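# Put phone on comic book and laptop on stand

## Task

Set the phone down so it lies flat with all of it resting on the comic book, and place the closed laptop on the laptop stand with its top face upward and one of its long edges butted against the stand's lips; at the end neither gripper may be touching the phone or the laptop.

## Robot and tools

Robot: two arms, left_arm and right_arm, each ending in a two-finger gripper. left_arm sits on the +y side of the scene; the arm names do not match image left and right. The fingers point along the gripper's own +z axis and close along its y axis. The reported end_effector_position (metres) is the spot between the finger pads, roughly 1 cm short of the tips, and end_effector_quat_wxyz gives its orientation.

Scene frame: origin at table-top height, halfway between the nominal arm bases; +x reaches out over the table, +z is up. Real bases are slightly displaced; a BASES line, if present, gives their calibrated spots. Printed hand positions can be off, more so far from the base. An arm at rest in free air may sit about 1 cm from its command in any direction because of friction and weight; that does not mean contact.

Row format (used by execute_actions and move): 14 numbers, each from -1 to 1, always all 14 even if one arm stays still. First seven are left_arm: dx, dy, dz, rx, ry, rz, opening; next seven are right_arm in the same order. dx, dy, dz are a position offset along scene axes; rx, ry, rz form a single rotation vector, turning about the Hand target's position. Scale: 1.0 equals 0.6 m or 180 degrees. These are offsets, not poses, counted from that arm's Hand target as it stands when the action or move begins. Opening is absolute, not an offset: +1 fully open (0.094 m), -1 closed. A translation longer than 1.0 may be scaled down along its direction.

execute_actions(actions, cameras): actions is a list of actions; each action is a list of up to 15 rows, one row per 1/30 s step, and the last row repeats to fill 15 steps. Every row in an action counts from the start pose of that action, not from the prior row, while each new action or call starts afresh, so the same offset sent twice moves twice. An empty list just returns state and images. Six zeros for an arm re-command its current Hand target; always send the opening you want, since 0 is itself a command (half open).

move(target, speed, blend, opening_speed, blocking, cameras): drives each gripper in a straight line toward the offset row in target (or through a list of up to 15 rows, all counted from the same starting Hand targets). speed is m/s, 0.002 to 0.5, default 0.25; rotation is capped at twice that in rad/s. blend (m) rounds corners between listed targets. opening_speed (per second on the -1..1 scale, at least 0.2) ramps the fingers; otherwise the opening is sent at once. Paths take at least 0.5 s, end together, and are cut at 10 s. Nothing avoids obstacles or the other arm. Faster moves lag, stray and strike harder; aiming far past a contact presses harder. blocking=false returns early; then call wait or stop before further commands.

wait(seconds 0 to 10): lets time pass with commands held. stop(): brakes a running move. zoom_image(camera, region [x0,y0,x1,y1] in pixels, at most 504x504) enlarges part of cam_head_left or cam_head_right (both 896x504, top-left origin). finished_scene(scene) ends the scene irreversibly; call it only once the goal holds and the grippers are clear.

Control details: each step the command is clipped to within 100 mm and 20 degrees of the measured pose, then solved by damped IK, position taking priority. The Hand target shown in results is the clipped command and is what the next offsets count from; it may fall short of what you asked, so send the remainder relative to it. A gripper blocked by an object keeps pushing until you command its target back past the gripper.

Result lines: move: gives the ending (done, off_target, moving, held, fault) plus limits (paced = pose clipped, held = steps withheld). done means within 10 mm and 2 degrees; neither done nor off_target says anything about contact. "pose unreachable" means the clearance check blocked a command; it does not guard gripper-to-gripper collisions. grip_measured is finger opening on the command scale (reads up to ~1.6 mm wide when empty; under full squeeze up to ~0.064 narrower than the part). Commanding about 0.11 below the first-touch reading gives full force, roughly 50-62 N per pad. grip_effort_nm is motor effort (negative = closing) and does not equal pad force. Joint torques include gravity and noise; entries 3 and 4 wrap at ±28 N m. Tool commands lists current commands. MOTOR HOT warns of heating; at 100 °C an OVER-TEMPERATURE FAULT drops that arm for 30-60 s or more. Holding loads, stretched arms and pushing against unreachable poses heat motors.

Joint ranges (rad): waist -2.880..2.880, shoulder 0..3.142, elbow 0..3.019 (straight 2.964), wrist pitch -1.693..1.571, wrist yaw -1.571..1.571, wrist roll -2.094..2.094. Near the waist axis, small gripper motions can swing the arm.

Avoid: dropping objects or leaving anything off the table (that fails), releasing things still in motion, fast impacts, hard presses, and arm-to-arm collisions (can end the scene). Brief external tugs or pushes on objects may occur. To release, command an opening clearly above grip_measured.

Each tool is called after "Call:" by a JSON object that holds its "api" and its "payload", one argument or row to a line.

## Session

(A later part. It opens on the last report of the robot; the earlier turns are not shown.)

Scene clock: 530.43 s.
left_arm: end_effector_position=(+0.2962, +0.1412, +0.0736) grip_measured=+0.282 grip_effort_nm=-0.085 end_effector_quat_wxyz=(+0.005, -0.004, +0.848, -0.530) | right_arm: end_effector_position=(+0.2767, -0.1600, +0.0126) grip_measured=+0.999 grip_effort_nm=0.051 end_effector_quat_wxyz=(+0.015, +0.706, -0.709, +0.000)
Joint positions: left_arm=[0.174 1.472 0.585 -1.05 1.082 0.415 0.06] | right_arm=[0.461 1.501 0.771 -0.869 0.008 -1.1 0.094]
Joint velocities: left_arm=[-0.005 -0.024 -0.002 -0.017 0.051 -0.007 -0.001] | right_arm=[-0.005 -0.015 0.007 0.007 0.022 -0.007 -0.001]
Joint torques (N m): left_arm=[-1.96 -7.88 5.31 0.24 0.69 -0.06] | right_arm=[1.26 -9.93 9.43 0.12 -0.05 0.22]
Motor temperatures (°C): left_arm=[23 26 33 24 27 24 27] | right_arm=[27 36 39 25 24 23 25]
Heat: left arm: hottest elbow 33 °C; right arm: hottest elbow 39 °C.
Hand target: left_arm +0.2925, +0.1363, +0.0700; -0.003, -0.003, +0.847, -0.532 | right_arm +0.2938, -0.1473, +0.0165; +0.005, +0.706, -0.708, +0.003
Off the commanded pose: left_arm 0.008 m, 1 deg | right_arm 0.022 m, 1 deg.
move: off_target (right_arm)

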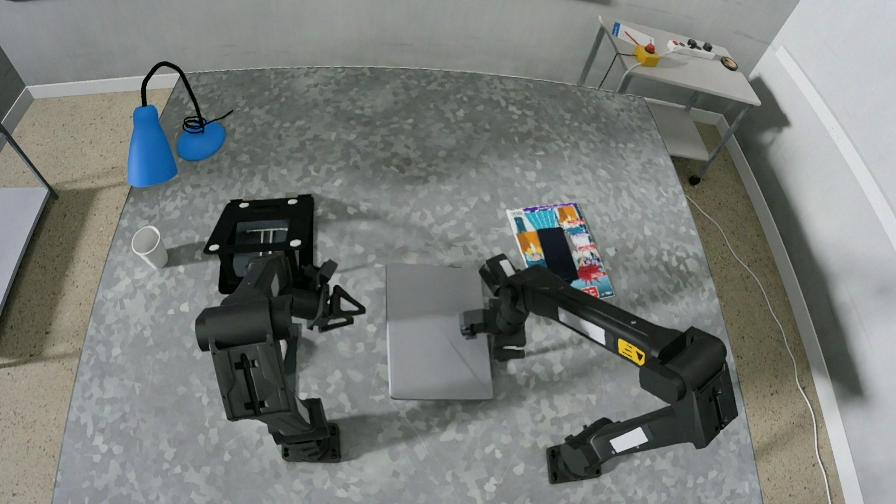

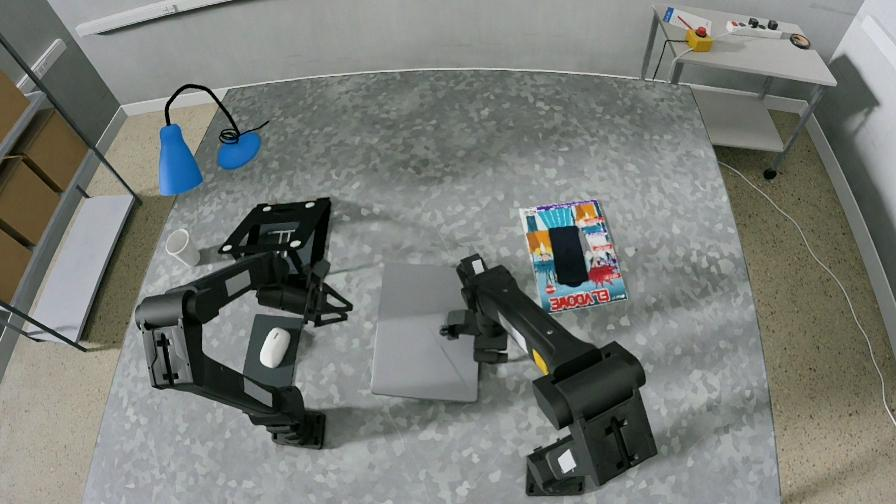

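Call:
{"api": "move", "payload": {
  "target": [-0.015,-0.02,-0.068,0,0,0,0.28,0,0,0,0,0,0,1],
  "cameras": ["cam_head_left","cam_head_right"],
  "speed": 0.1
}}

Call:
{"api": "zoom_image", "payload": {
  "camera": "cam_head_right",
  "region": [290, 250, 430, 390]
}}

Call:
{"api": "zoom_image", "payload": {
  "camera": "cam_head_left",
  "region": [290, 250, 430, 390]
}}

Scene clock: 538.20 s.
left_arm: end_effector_position=(+0.2891, +0.1290, +0.0329) grip_measured=+0.282 grip_effort_nm=-0.085 end_effector_quat_wxyz=(+0.006, -0.004, +0.848, -0.530) | right_arm: end_effector_position=(+0.2767, -0.1600, +0.0126) grip_measured=+0.999 grip_effort_nm=0.046 end_effector_quat_wxyz=(+0.015, +0.706, -0.709, +0.000)
Joint positions: left_arm=[0.133 1.563 0.518 -0.814 1.095 0.33 0.06] | right_arm=[0.461 1.501 0.771 -0.869 0.008 -1.1 0.094]
Joint velocities: left_arm=[-0.015 -0.005 -0.007 -0.017 0.022 0.066 0.001] | right_arm=[-0.005 -0.005 -0.012 -0.017 0.022 -0.037 0]
Joint torques (N m): left_arm=[-2.14 -8.64 3.79 0.32 0.67 -0.01] | right_arm=[1.38 -9.93 9.43 0.13 -0.04 0.22]
Motor temperatures (°C): left_arm=[23 26 33 24 27 24 27] | right_arm=[27 36 39 25 24 23 25]
Heat: left arm: hottest elbow 33 °C; right arm: hottest elbow 39 °C.
Hand target: left_arm +0.2835, +0.1240, +0.0295; -0.003, -0.004, +0.847, -0.532 | right_arm +0.2938, -0.1473, +0.0165; +0.005, +0.706, -0.708, +0.003
Off the commanded pose: left_arm 0.008 m, 1 deg | right_arm 0.022 m, 1 deg.
move: off_target (right_arm)

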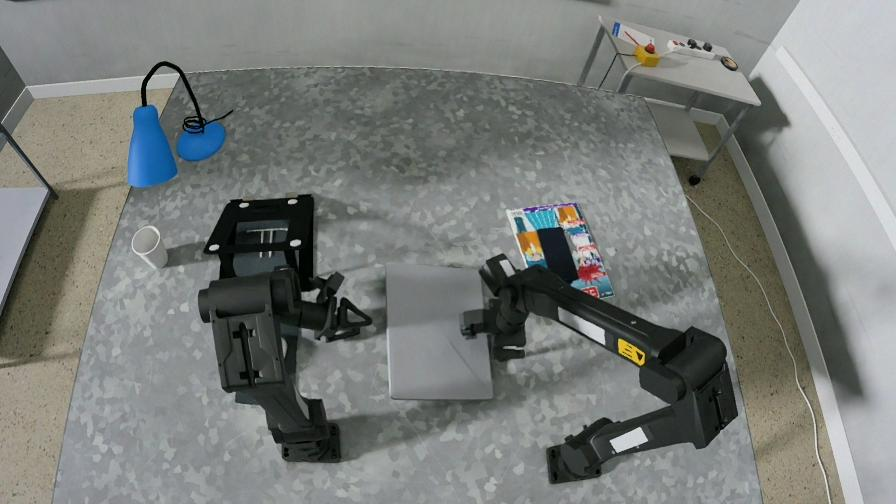

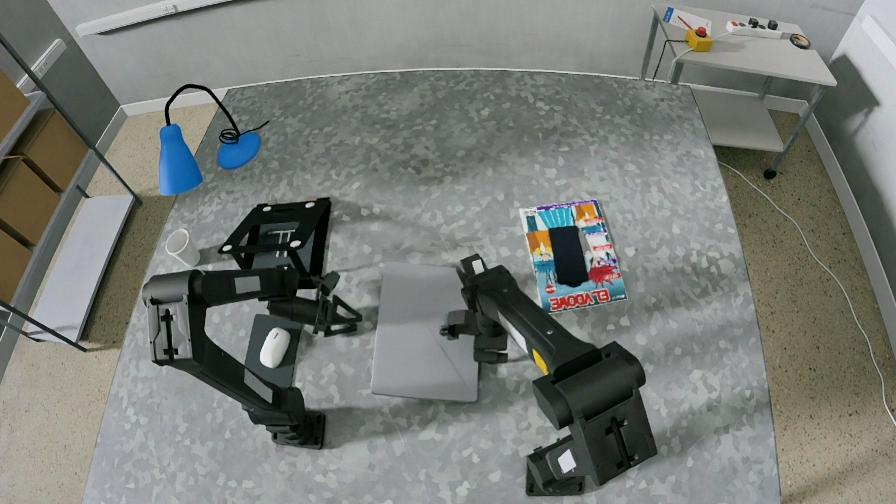

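Scaled by 3.600.

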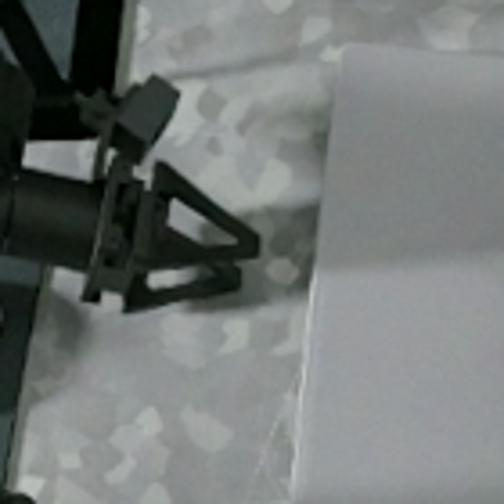

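Scaled by 3.600.

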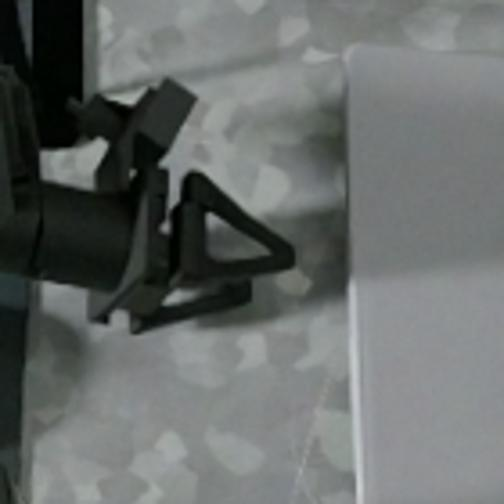

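Call:
{"api": "move", "payload": {
  "target": [-0.005,-0.09,-0.012,0,0,0,0.28,0,0,0,0,0,0,1],
  "cameras": ["cam_head_left","cam_head_right"],
  "speed": 0.1
}}

Call:
{"api": "zoom_image", "payload": {
  "camera": "cam_head_right",
  "region": [290, 260, 420, 390]
}}

Call:
{"api": "zoom_image", "payload": {
  "camera": "cam_head_left",
  "region": [310, 260, 440, 390]
}}

Scene clock: 553.23 s.
left_arm: end_effector_position=(+0.2924, +0.0745, +0.0321) grip_measured=+0.281 grip_effort_nm=-0.037 end_effector_quat_wxyz=(+0.010, -0.007, +0.840, -0.542) | right_arm: end_effector_position=(+0.2767, -0.1600, +0.0126) grip_measured=+0.999 grip_effort_nm=0.051 end_effector_quat_wxyz=(+0.015, +0.706, -0.709, +0.000)
Joint positions: left_arm=[-0.072 1.505 0.425 -0.34 1.141 -0.157 0.06] | right_arm=[0.461 1.501 0.771 -0.869 0.008 -1.1 0.094]
Joint velocities: left_arm=[0.005 -0.005 -0.007 0.002 -0.007 -0.037 -0.001] | right_arm=[-0.005 0.005 0.017 -0.002 -0.022 -0.081 -0.001]
Joint torques (N m): left_arm=[-3.14 -8.59 3.59 0.95 -0.34 -0.03] | right_arm=[1.32 -9.93 9.46 0.12 -0.04 0.22]
Motor temperatures (°C): left_arm=[23 26 32 24 27 23 27] | right_arm=[27 35 40 25 24 23 25]
Heat: left arm: hottest elbow 32 °C; right arm: hottest elbow 40 °C.
Hand target: left_arm +0.2811, +0.0703, +0.0231; -0.001, -0.005, +0.847, -0.532 | right_arm +0.2938, -0.1473, +0.0165; +0.005, +0.706, -0.708, +0.003
Off the commanded pose: left_arm 0.016 m, 2 deg | right_arm 0.022 m, 1 deg.
move: off_target (left_arm, right_arm)

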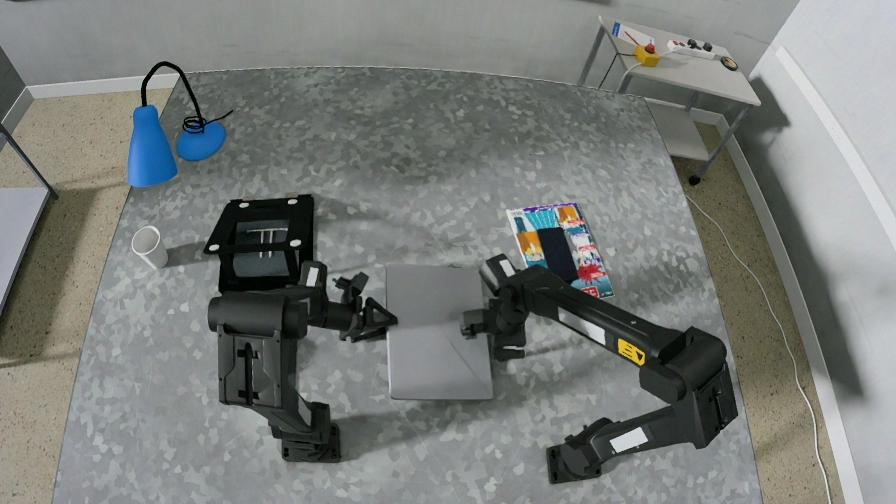

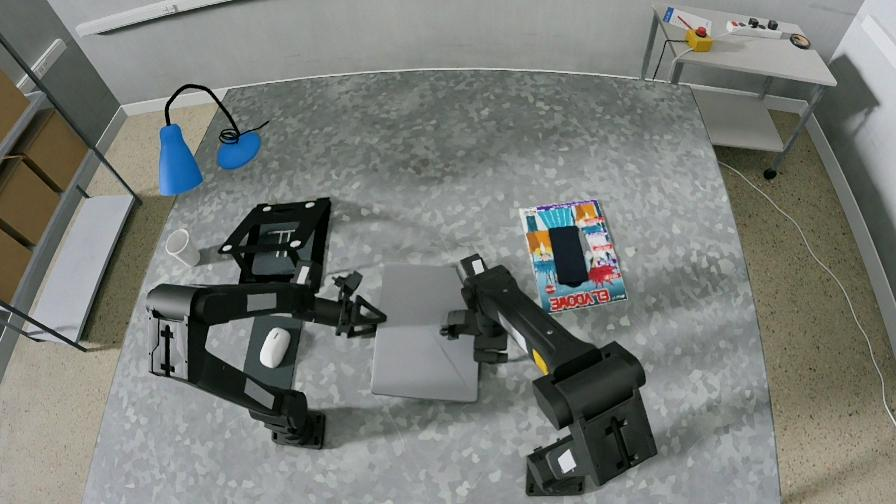

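Scaled by 3.877.

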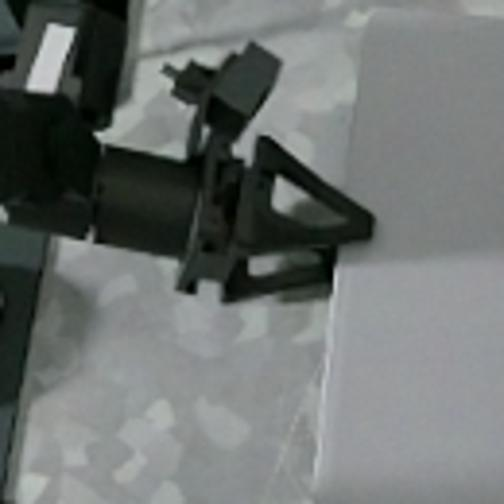

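Scaled by 3.877.

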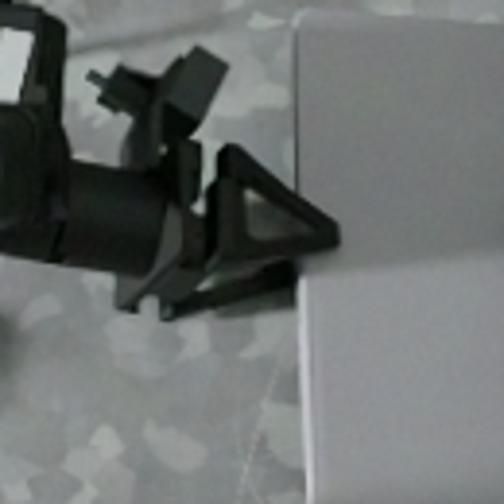

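Call:
{"api": "move", "payload": {
  "target": [-0.01,-0.04,-0.012,0,0,0,0.28,0,0,0,0,0,0,1],
  "cameras": ["cam_head_left","cam_head_right"],
  "speed": 0.05
}}

Call:
{"api": "zoom_image", "payload": {
  "camera": "cam_head_right",
  "region": [290, 260, 420, 390]
}}

Call:
{"api": "zoom_image", "payload": {
  "camera": "cam_head_left",
  "region": [370, 260, 540, 430]
}}

Scene clock: 557.40 s.
left_arm: end_effector_position=(+0.2927, +0.0502, +0.0324) grip_measured=+0.281 grip_effort_nm=-0.012 end_effector_quat_wxyz=(+0.020, +0.000, +0.837, -0.547) | right_arm: end_effector_position=(+0.2767, -0.1600, +0.0126) grip_measured=+0.999 grip_effort_nm=0.051 end_effector_quat_wxyz=(+0.015, +0.706, -0.709, +0.000)
Joint positions: left_arm=[-0.164 1.496 0.382 -0.083 1.125 -0.372 0.06] | right_arm=[0.461 1.501 0.771 -0.869 0.008 -1.1 0.094]
Joint velocities: left_arm=[-0.015 0.005 0.002 -0.002 0.095 -0.007 0] | right_arm=[0.005 -0.005 -0.002 -0.002 -0.007 -0.022 0]
Joint torques (N m): left_arm=[-3.49 -7.36 2.81 1.02 -0.66 0] | right_arm=[1.2 -9.93 9.47 0.12 -0.05 0.22]
Motor temperatures (°C): left_arm=[23 26 32 24 27 23 27] | right_arm=[27 35 40 25 24 23 25]
Heat: left arm: hottest elbow 32 °C; right arm: hottest elbow 40 °C.
Hand target: left_arm +0.2752, +0.0464, +0.0165; -0.001, -0.005, +0.846, -0.533 | right_arm +0.2938, -0.1473, +0.0165; +0.005, +0.706, -0.708, +0.003
Off the commanded pose: left_arm 0.024 m, 3 deg | right_arm 0.022 m, 1 deg.
move: off_target (left_arm, right_arm)

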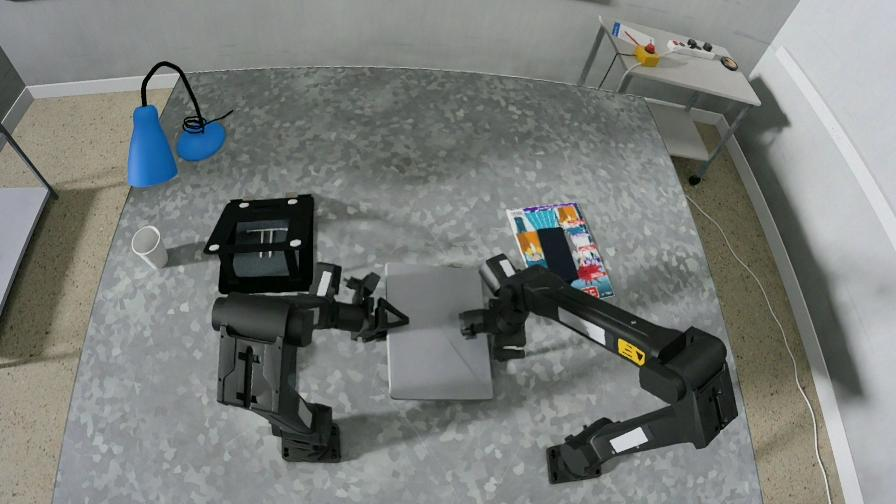

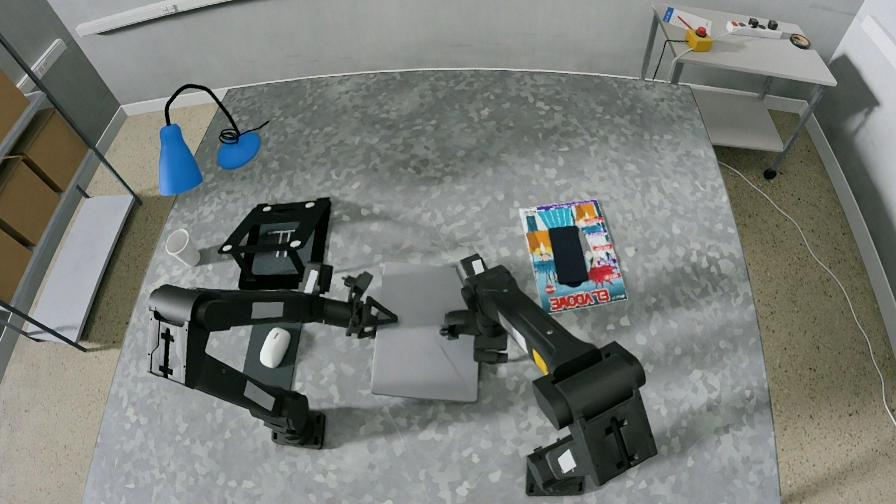

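Scaled by 3.877.

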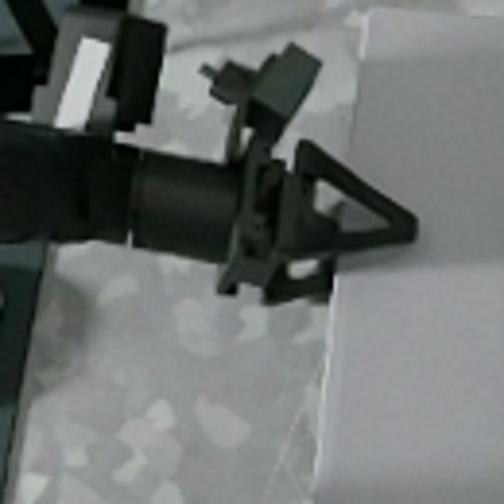

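Scaled by 2.965.

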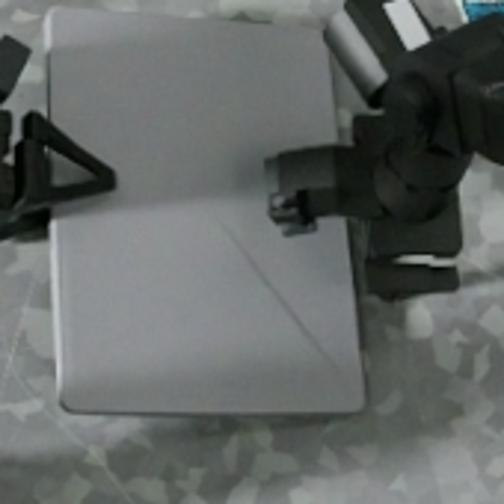

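Call:
{"api": "move", "payload": {
  "target": [-0.01,-0.05,-0.005,0,0,0,0.28,0,0,0,0,0,0,1],
  "cameras": ["cam_head_left","cam_head_right"],
  "speed": 0.05
}}

Call:
{"api": "zoom_image", "payload": {
  "camera": "cam_head_right",
  "region": [290, 260, 420, 390]
}}

Call:
{"api": "zoom_image", "payload": {
  "camera": "cam_head_left",
  "region": [330, 240, 510, 420]
}}

Scene clock: 561.83 s.
left_arm: end_effector_position=(+0.2899, +0.0217, +0.0335) grip_measured=+0.281 grip_effort_nm=-0.017 end_effector_quat_wxyz=(+0.035, +0.005, +0.838, -0.544) | right_arm: end_effector_position=(+0.2767, -0.1600, +0.0126) grip_measured=+0.999 grip_effort_nm=0.051 end_effector_quat_wxyz=(+0.015, +0.706, -0.709, +0.000)
Joint positions: left_arm=[-0.279 1.492 0.339 0.183 1.058 -0.596 0.06] | right_arm=[0.461 1.501 0.771 -0.869 0.008 -1.1 0.094]
Joint velocities: left_arm=[-0.005 -0.015 -0.017 0.012 -0.051 -0.022 -0.001] | right_arm=[-0.015 -0.005 -0.007 0.002 -0.022 -0.007 0]
Joint torques (N m): left_arm=[-3.84 -5.6 3.06 1.21 -0.17 -0.05] | right_arm=[1.2 -9.88 9.44 0.12 -0.05 0.22]
Motor temperatures (°C): left_arm=[23 26 32 24 27 23 27] | right_arm=[27 35 40 25 24 23 25]
Heat: left arm: hottest elbow 32 °C; right arm: hottest elbow 40 °C.
Hand target: left_arm +0.2691, +0.0166, +0.0141; +0.000, -0.006, +0.846, -0.533 | right_arm +0.2938, -0.1473, +0.0165; +0.005, +0.706, -0.708, +0.003
Off the commanded pose: left_arm 0.029 m, 5 deg | right_arm 0.022 m, 1 deg.
move: off_target (left_arm, right_arm)

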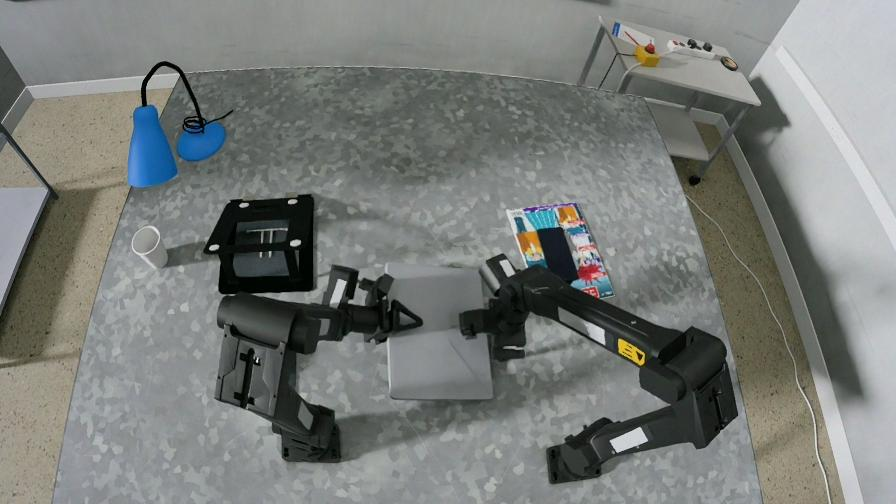

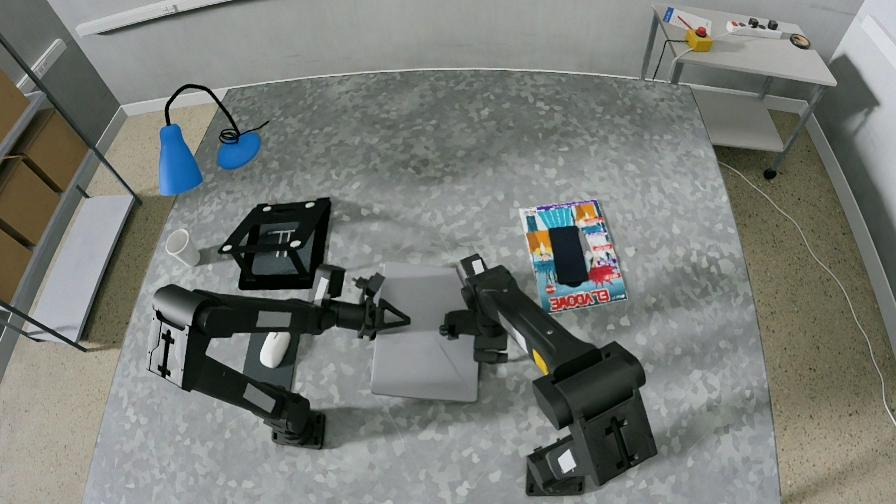

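Scaled by 3.877.

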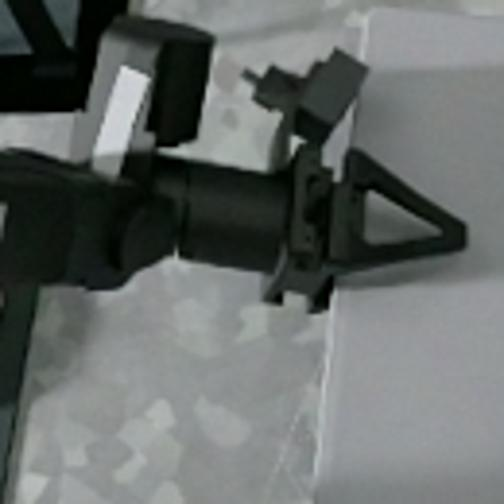

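Scaled by 2.800.

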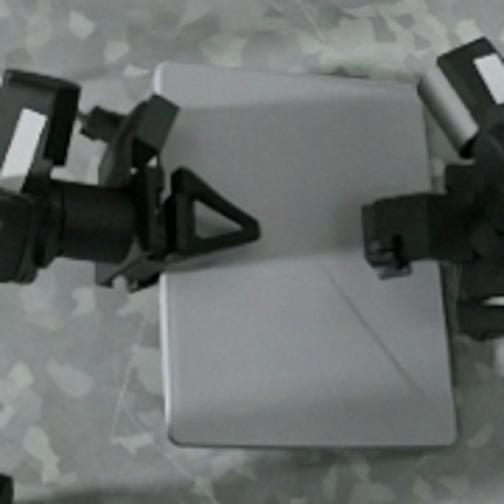

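Call:
{"api": "move", "payload": {
  "target": [0,0,0,0,0,0,-1,0,0,0,0,0,0,1],
  "opening_speed": 0.5,
  "cameras": ["cam_head_left","cam_head_right"]
}}

Call:
{"api": "zoom_image", "payload": {
  "camera": "cam_head_right",
  "region": [310, 250, 490, 430]
}}

Call:
{"api": "zoom_image", "payload": {
  "camera": "cam_head_left",
  "region": [330, 240, 510, 420]
}}

Scene clock: 569.53 s.
left_arm: end_effector_position=(+0.2869, +0.0184, +0.0334) grip_measured=-0.476 grip_effort_nm=-1.004 end_effector_quat_wxyz=(+0.020, -0.006, +0.834, -0.552) | right_arm: end_effector_position=(+0.2767, -0.1600, +0.0126) grip_measured=+0.999 grip_effort_nm=0.046 end_effector_quat_wxyz=(+0.015, +0.705, -0.709, +0.000)
Joint positions: left_arm=[-0.288 1.504 0.335 0.21 1.074 -0.644 0.025] | right_arm=[0.461 1.501 0.771 -0.869 0.008 -1.099 0.094]
Joint velocities: left_arm=[0.005 -0.005 -0.007 0.002 -0.007 0.022 -0.002] | right_arm=[-0.005 0.005 -0.002 -0.002 -0.037 0.022 0]
Joint torques (N m): left_arm=[-2.84 -6.24 3.29 0.46 -0.76 0.32] | right_arm=[1.2 -9.99 9.44 0.1 -0.04 0.22]
Motor temperatures (°C): left_arm=[23 26 31 24 27 24 27] | right_arm=[27 35 40 25 24 23 25]
Heat: left arm: hottest elbow 31 °C; right arm: hottest elbow 40 °C.
Hand target: left_arm +0.2693, +0.0165, +0.0142; +0.000, -0.006, +0.846, -0.533 | right_arm +0.2938, -0.1473, +0.0165; +0.005, +0.706, -0.708, +0.003
Off the commanded pose: left_arm 0.026 m, 3 deg | right_arm 0.022 m, 1 deg.
move: off_target (left_arm, right_arm)

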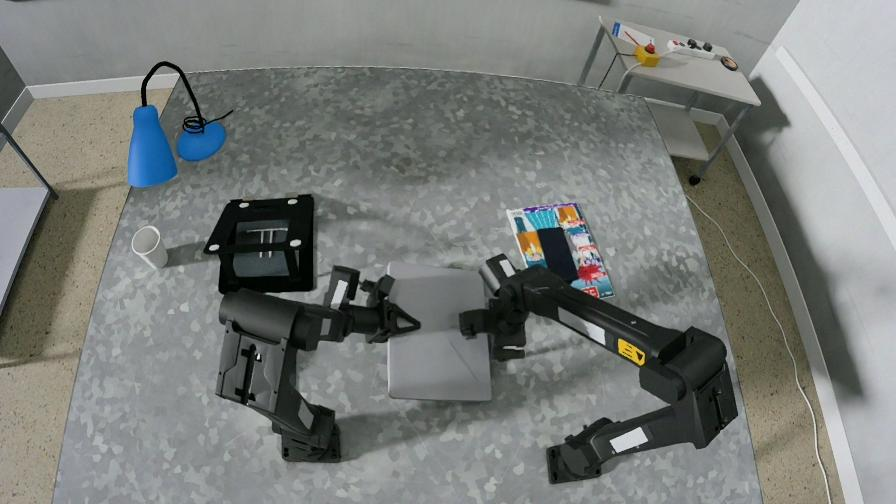

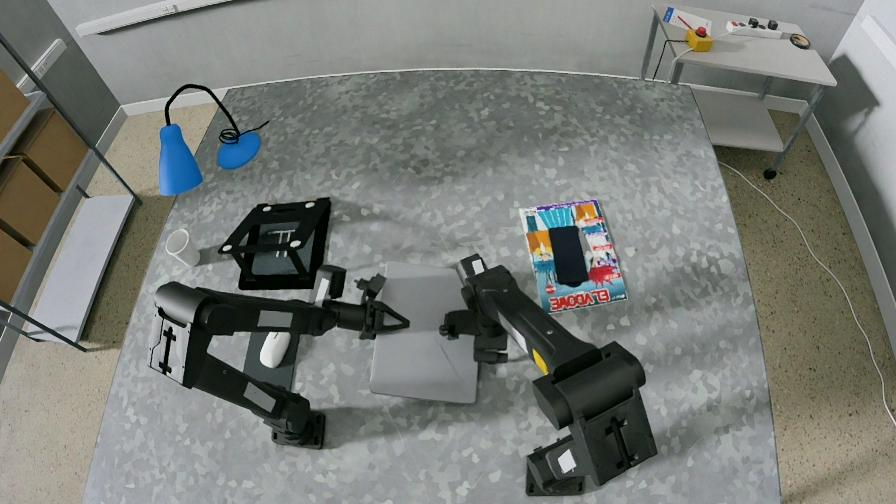

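Scaled by 2.800.

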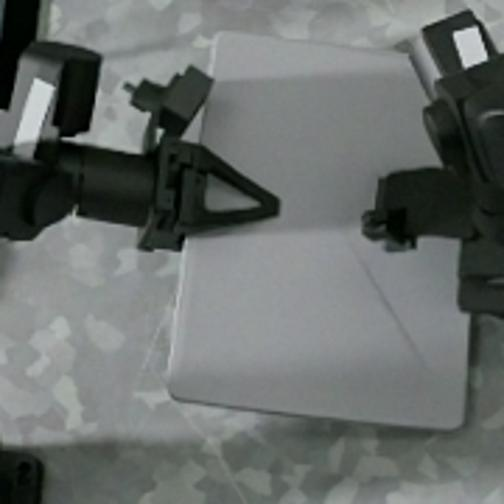

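Scaled by 2.800.

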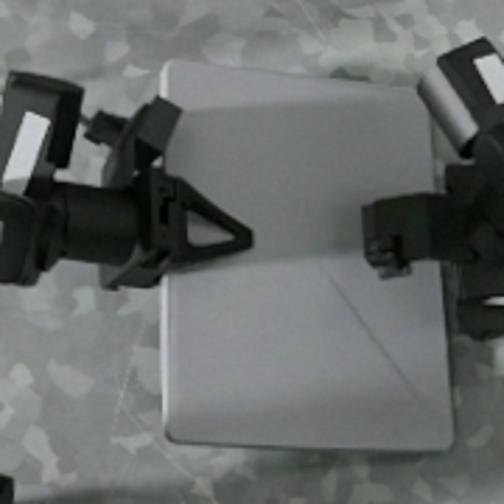

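Call:
{"api": "move", "payload": {
  "target": [
    [0,0,0,0,0,0,-1,0.01,-0.12,0,0,0,0,1],
    [0,0,0,0,0,0,-1,0.01,-0.3,0.2,0,0,0,1]
  ],
  "cameras": ["cam_head_left"],
  "speed": 0.15,
  "blend": [0.02,0]
}}

Call:
{"api": "zoom_image", "payload": {
  "camera": "cam_head_left",
  "region": [330, 240, 510, 420]
}}

Scene clock: 584.17 s.
left_arm: end_effector_position=(+0.2868, +0.0184, +0.0335) grip_measured=-0.477 grip_effort_nm=-1.004 end_effector_quat_wxyz=(+0.020, -0.006, +0.834, -0.552) | right_arm: end_effector_position=(+0.2798, -0.3230, +0.1167) grip_measured=+0.999 grip_effort_nm=0.046 end_effector_quat_wxyz=(+0.022, +0.707, -0.707, -0.014)
Joint positions: left_arm=[-0.288 1.504 0.335 0.21 1.074 -0.644 0.025] | right_arm=[-0.033 1.257 0.855 -1.22 0.013 -1.599 0.094]
Joint velocities: left_arm=[-0.005 -0.015 0.007 -0.002 0.051 -0.066 0] | right_arm=[-0.005 -0.015 0.002 -0.002 -0.066 0.037 0.001]
Joint torques (N m): left_arm=[-3.25 -6.48 3.23 0.35 -0.8 0.33] | right_arm=[-0.21 -10.46 11.55 -0.25 -0.11 0.08]
Motor temperatures (°C): left_arm=[23 26 31 24 27 24 27] | right_arm=[27 34 41 25 24 23 25]
Heat: left arm: hottest elbow 31 °C; right arm: hottest elbow 41 °C.
Hand target: left_arm +0.2693, +0.0165, +0.0142; +0.000, -0.006, +0.846, -0.533 | right_arm +0.2997, -0.3264, +0.1391; +0.002, +0.706, -0.708, +0.005
Off the commanded pose: left_arm 0.026 m, 3 deg | right_arm 0.029 m, 3 deg.
move: off_target (left_arm, right_arm)
Images, in order (width x height): cam_head_left 896x504.

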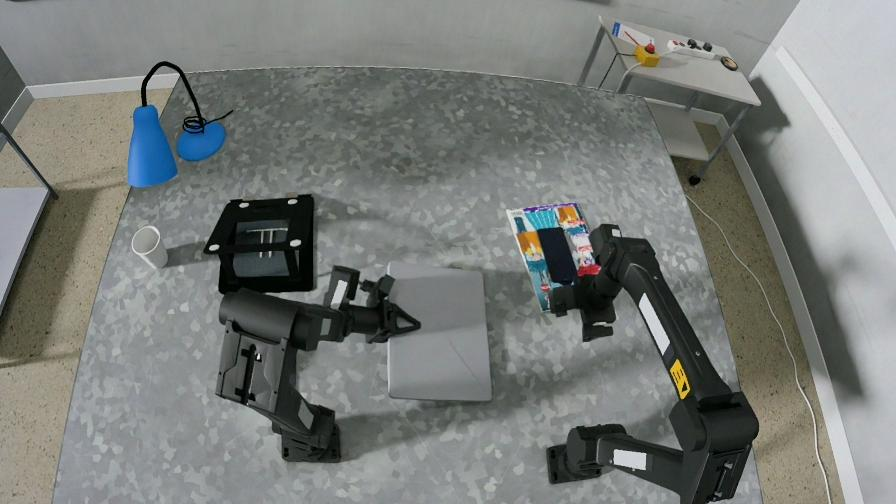

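Scaled by 2.800.

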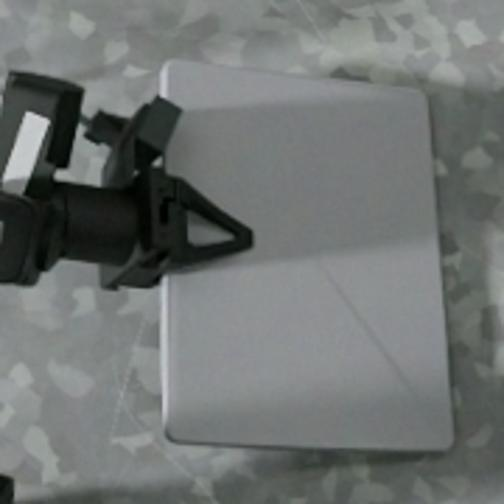

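Call:
{"api": "move", "payload": {
  "target": [0.01,0,0.15,0,0,0,-1,0,0,0,0,0,0,1],
  "cameras": ["cam_head_left","cam_head_right"],
  "speed": 0.06
}}

Call:
{"api": "zoom_image", "payload": {
  "camera": "cam_head_left",
  "region": [330, 240, 510, 420]
}}

Call:
{"api": "zoom_image", "payload": {
  "camera": "cam_head_right",
  "region": [330, 240, 510, 420]
}}

Scene clock: 590.03 s.
left_arm: end_effector_position=(+0.2593, +0.0288, +0.0762) grip_measured=-0.643 grip_effort_nm=-1.009 end_effector_quat_wxyz=(+0.006, -0.002, +0.854, -0.520) | right_arm: end_effector_position=(+0.2797, -0.3231, +0.1167) grip_measured=+0.999 grip_effort_nm=0.046 end_effector_quat_wxyz=(+0.022, +0.707, -0.707, -0.014)
Joint positions: left_arm=[-0.292 1.196 0.346 -0.235 1.024 -0.545 0.017] | right_arm=[-0.034 1.257 0.855 -1.22 0.013 -1.6 0.094]
Joint velocities: left_arm=[-0.015 0.005 0.002 0.002 0.007 -0.066 0] | right_arm=[-0.024 -0.005 0.017 0.002 -0.007 -0.051 0]
Joint torques (N m): left_arm=[-2.73 -7.82 13.24 -0.21 1.31 -0.53] | right_arm=[-0.15 -10.46 11.56 -0.34 -0.11 0.08]
Motor temperatures (°C): left_arm=[23 26 31 24 27 24 28] | right_arm=[26 34 40 25 24 23 25]
Heat: left arm: hottest elbow 31 °C; right arm: hottest elbow 40 °C.
Hand target: left_arm +0.2755, +0.0168, +0.1032; +0.000, -0.006, +0.846, -0.533 | right_arm +0.2997, -0.3265, +0.1391; +0.002, +0.706, -0.708, +0.005
Off the commanded pose: left_arm 0.035 m, 2 deg | right_arm 0.030 m, 3 deg.
move: off_target (left_arm, right_arm)

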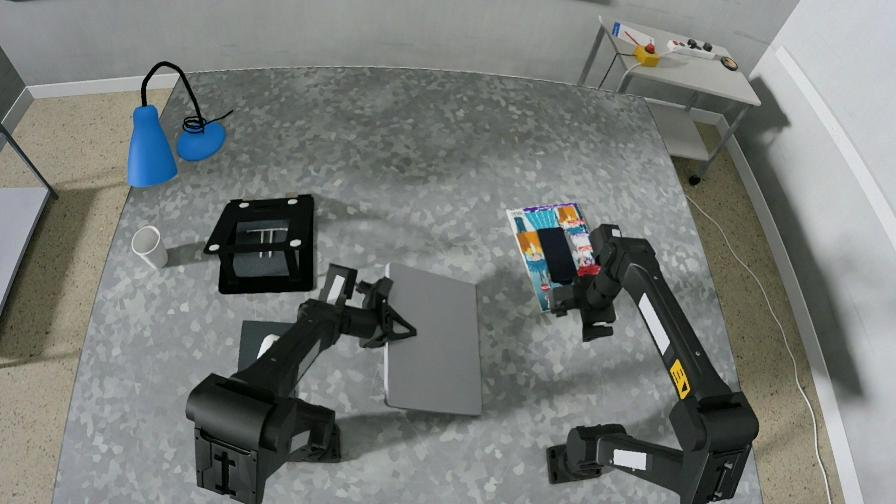

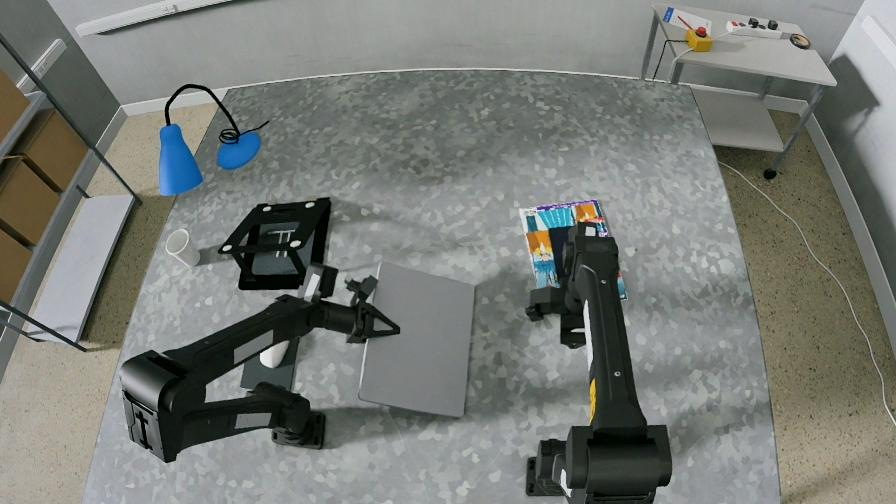

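Scaled by 2.800.

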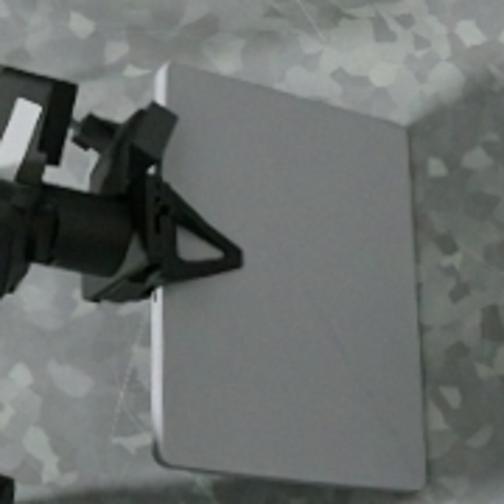

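Scaled by 2.800.

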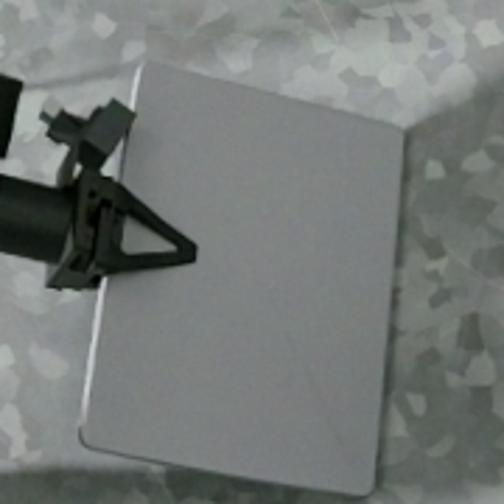

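Call:
{"api": "move", "payload": {
  "target": [
    [0,0.0,0.112,0.111,0,0,-1,0,0,0,0,0,0,1],
    [0,0.0,0.22,0.222,0,0,-1,0,0,0,0,0,0,1]
  ],
  "speed": 0.1,
  "blend": 0.03
}}

Scene clock: 606.53 s.
left_arm: end_effector_position=(+0.2489, +0.0420, +0.1723) grip_measured=-0.647 grip_effort_nm=-1.009 end_effector_quat_wxyz=(-0.038, -0.004, +0.984, -0.175) | right_arm: end_effector_position=(+0.2797, -0.3231, +0.1167) grip_measured=+0.999 grip_effort_nm=0.051 end_effector_quat_wxyz=(+0.022, +0.707, -0.707, -0.014)
Joint positions: left_arm=[-0.579 1.036 0.813 -1.223 0.339 -0.581 0.017] | right_arm=[-0.034 1.257 0.855 -1.22 0.013 -1.6 0.094]
Joint velocities: left_arm=[-0.005 -0.015 -0.012 0.002 0.022 -0.037 0.001] | right_arm=[-0.005 0.015 0.002 -0.012 0.037 -0.007 -0.001]
Joint torques (N m): left_arm=[-2.43 -8.12 23.13 -0.34 0.78 -0.36] | right_arm=[-0.26 -10.52 11.56 -0.31 -0.11 0.08]
Motor temperatures (°C): left_arm=[23 26 35 24 28 24 28] | right_arm=[26 34 40 25 24 23 25]
Heat: left arm: hottest elbow 35 °C; right arm: hottest elbow 40 °C.
Hand target: left_arm +0.2769, +0.0172, +0.2349; +0.006, -0.007, +0.977, -0.213 | right_arm +0.2997, -0.3265, +0.1391; +0.002, +0.706, -0.708, +0.005
Off the commanded pose: left_arm 0.073 m, 6 deg | right_arm 0.030 m, 3 deg.
move: off_target (left_arm, right_arm)

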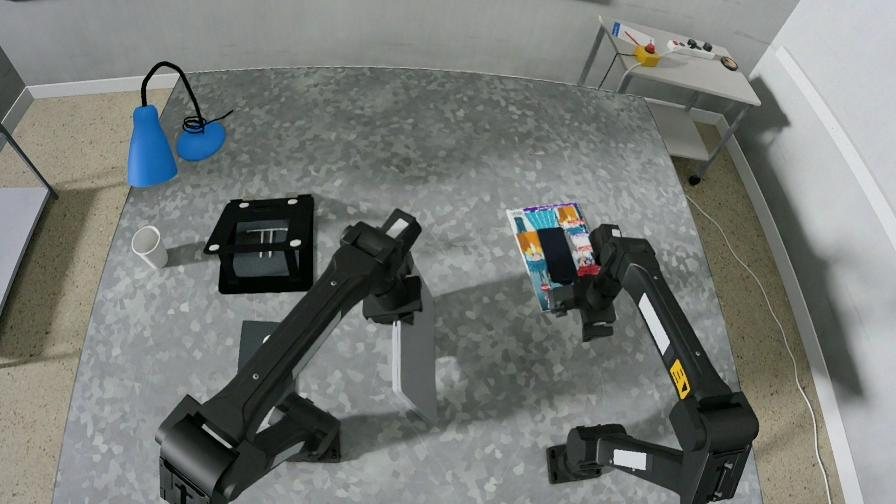

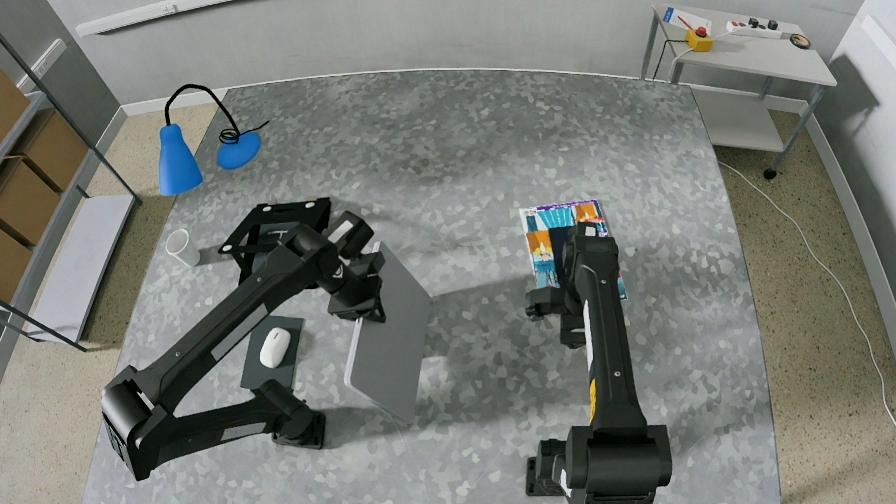

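Call:
{"api": "move", "payload": {
  "target": [0,0.03,0.3,0.135,0,0,-1,0,0,0,0,0,0,1],
  "speed": 0.12
}}

Call:
{"api": "move", "payload": {
  "target": [0,0.0,0.1,0,0,0,-1,0,0,0,0,0,0,1],
  "speed": 0.12
}}

Scene clock: 612.07 s.
left_arm: end_effector_position=(+0.2710, +0.0485, +0.3236) grip_measured=-0.650 grip_effort_nm=-1.004 end_effector_quat_wxyz=(+0.034, -0.007, +0.999, -0.023) | right_arm: end_effector_position=(+0.2797, -0.3231, +0.1167) grip_measured=+0.999 grip_effort_nm=0.046 end_effector_quat_wxyz=(+0.022, +0.707, -0.707, -0.014)
Joint positions: left_arm=[-0.715 1.104 1.286 -1.672 -0.008 -0.701 0.016] | right_arm=[-0.034 1.257 0.855 -1.22 0.013 -1.6 0.094]
Joint velocities: left_arm=[-0.005 -0.005 -0.007 -0.002 0.022 0.022 0.001] | right_arm=[-0.005 -0.005 -0.002 -0.002 -0.007 0.022 -0.001]
Joint torques (N m): left_arm=[-1.79 -13.33 25.55 0.27 -0.14 -0.07] | right_arm=[-0.15 -10.46 11.56 -0.35 -0.11 0.08]
Motor temperatures (°C): left_arm=[23 26 37 24 28 24 28] | right_arm=[26 34 40 25 24 23 25]
Heat: left arm: hottest elbow 37 °C; right arm: hottest elbow 40 °C.
Hand target: left_arm +0.2789, +0.0351, +0.4157; +0.009, -0.006, +1.000, -0.005 | right_arm +0.2997, -0.3265, +0.1391; +0.002, +0.706, -0.708, +0.005
Off the commanded pose: left_arm 0.092 m, 4 deg | right_arm 0.030 m, 3 deg.
joint sent to its limit (left arm) — joint 4 (wrist pitch), lower limit. The joint targets are off in position and orientation.
move: off_target (left_arm, right_arm); limits=paced

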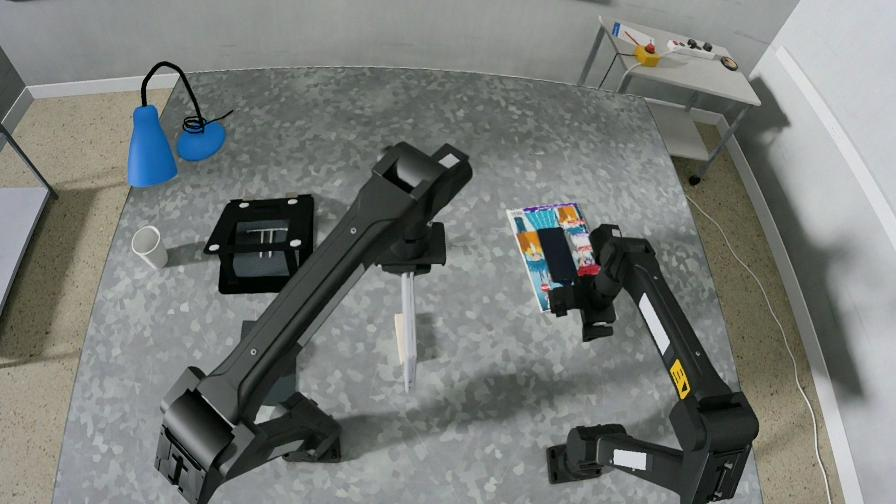

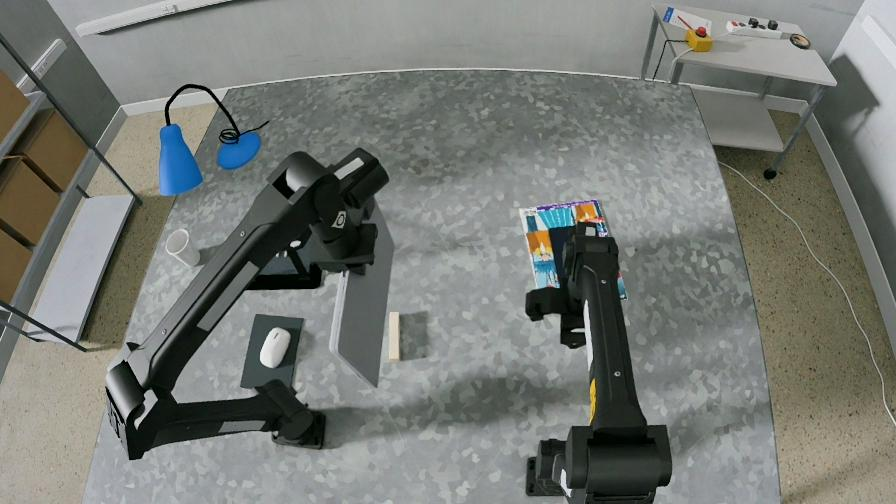

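Scene clock: 614.87 s.
left_arm: end_effector_position=(+0.2778, +0.0430, +0.3811) grip_measured=-0.650 grip_effort_nm=-1.009 end_effector_quat_wxyz=(+0.090, -0.008, +0.994, -0.069) | right_arm: end_effector_position=(+0.2797, -0.3231, +0.1167) grip_measured=+0.999 grip_effort_nm=0.051 end_effector_quat_wxyz=(+0.022, +0.707, -0.707, -0.014)
Joint positions: left_arm=[-0.715 1.071 1.405 -1.678 -0.009 -0.701 0.016] | right_arm=[-0.034 1.257 0.855 -1.22 0.013 -1.6 0.094]
Joint velocities: left_arm=[-0.005 -0.005 0.012 -0.007 -0.022 -0.022 0] | right_arm=[-0.015 -0.015 -0.002 0.007 0.022 -0.007 0]
Joint torques (N m): left_arm=[-1.9 -11.93 25.91 0.57 -0.13 -0.05] | right_arm=[-0.15 -10.52 11.54 -0.35 -0.11 0.09]
Motor temperatures (°C): left_arm=[23 26 38 24 28 24 28] | right_arm=[26 34 40 25 24 23 25]
Heat: left arm: hottest elbow 38 °C; right arm: hottest elbow 40 °C.
Hand target: left_arm +0.2795, +0.0350, +0.4761; +0.009, -0.006, +1.000, -0.005 | right_arm +0.2997, -0.3265, +0.1391; +0.002, +0.706, -0.708, +0.005
Off the commanded pose: left_arm 0.095 m, 12 deg | right_arm 0.030 m, 3 deg.
joint sent to its limit (left arm) — joint 4 (wrist pitch), lower limit. The joint targets are off in position and orientation.
move: off_target (left_arm, right_arm); limits=paced

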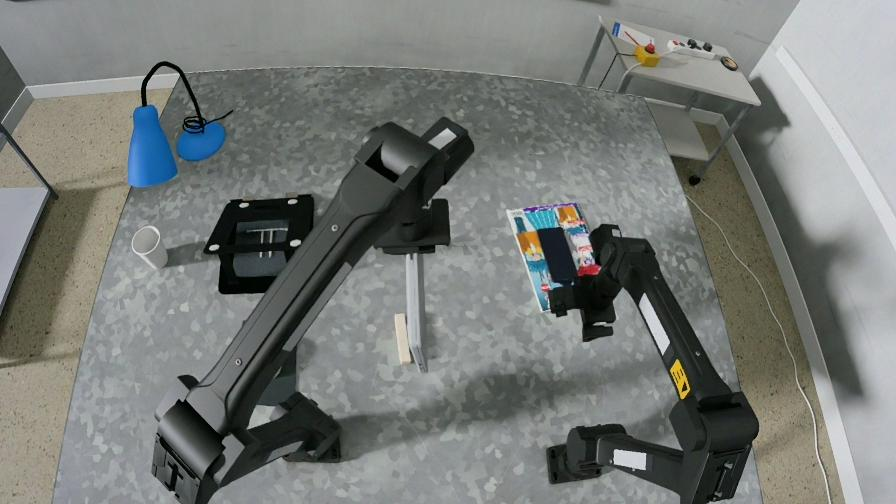

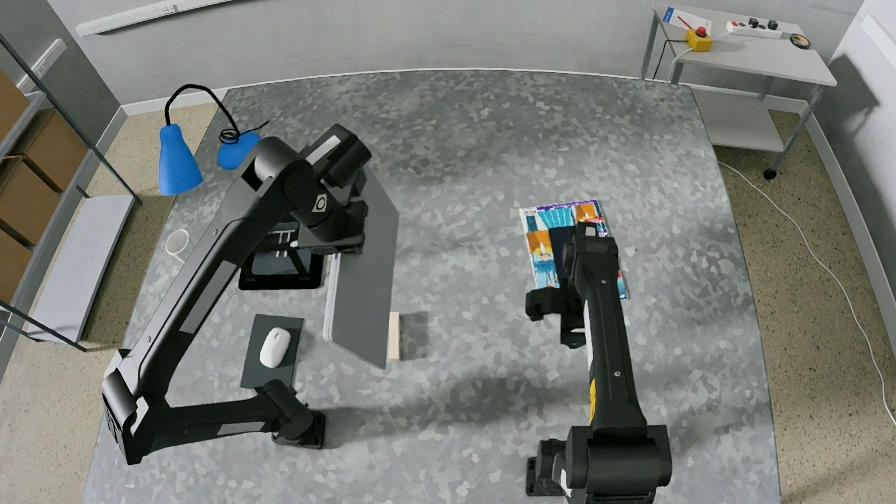

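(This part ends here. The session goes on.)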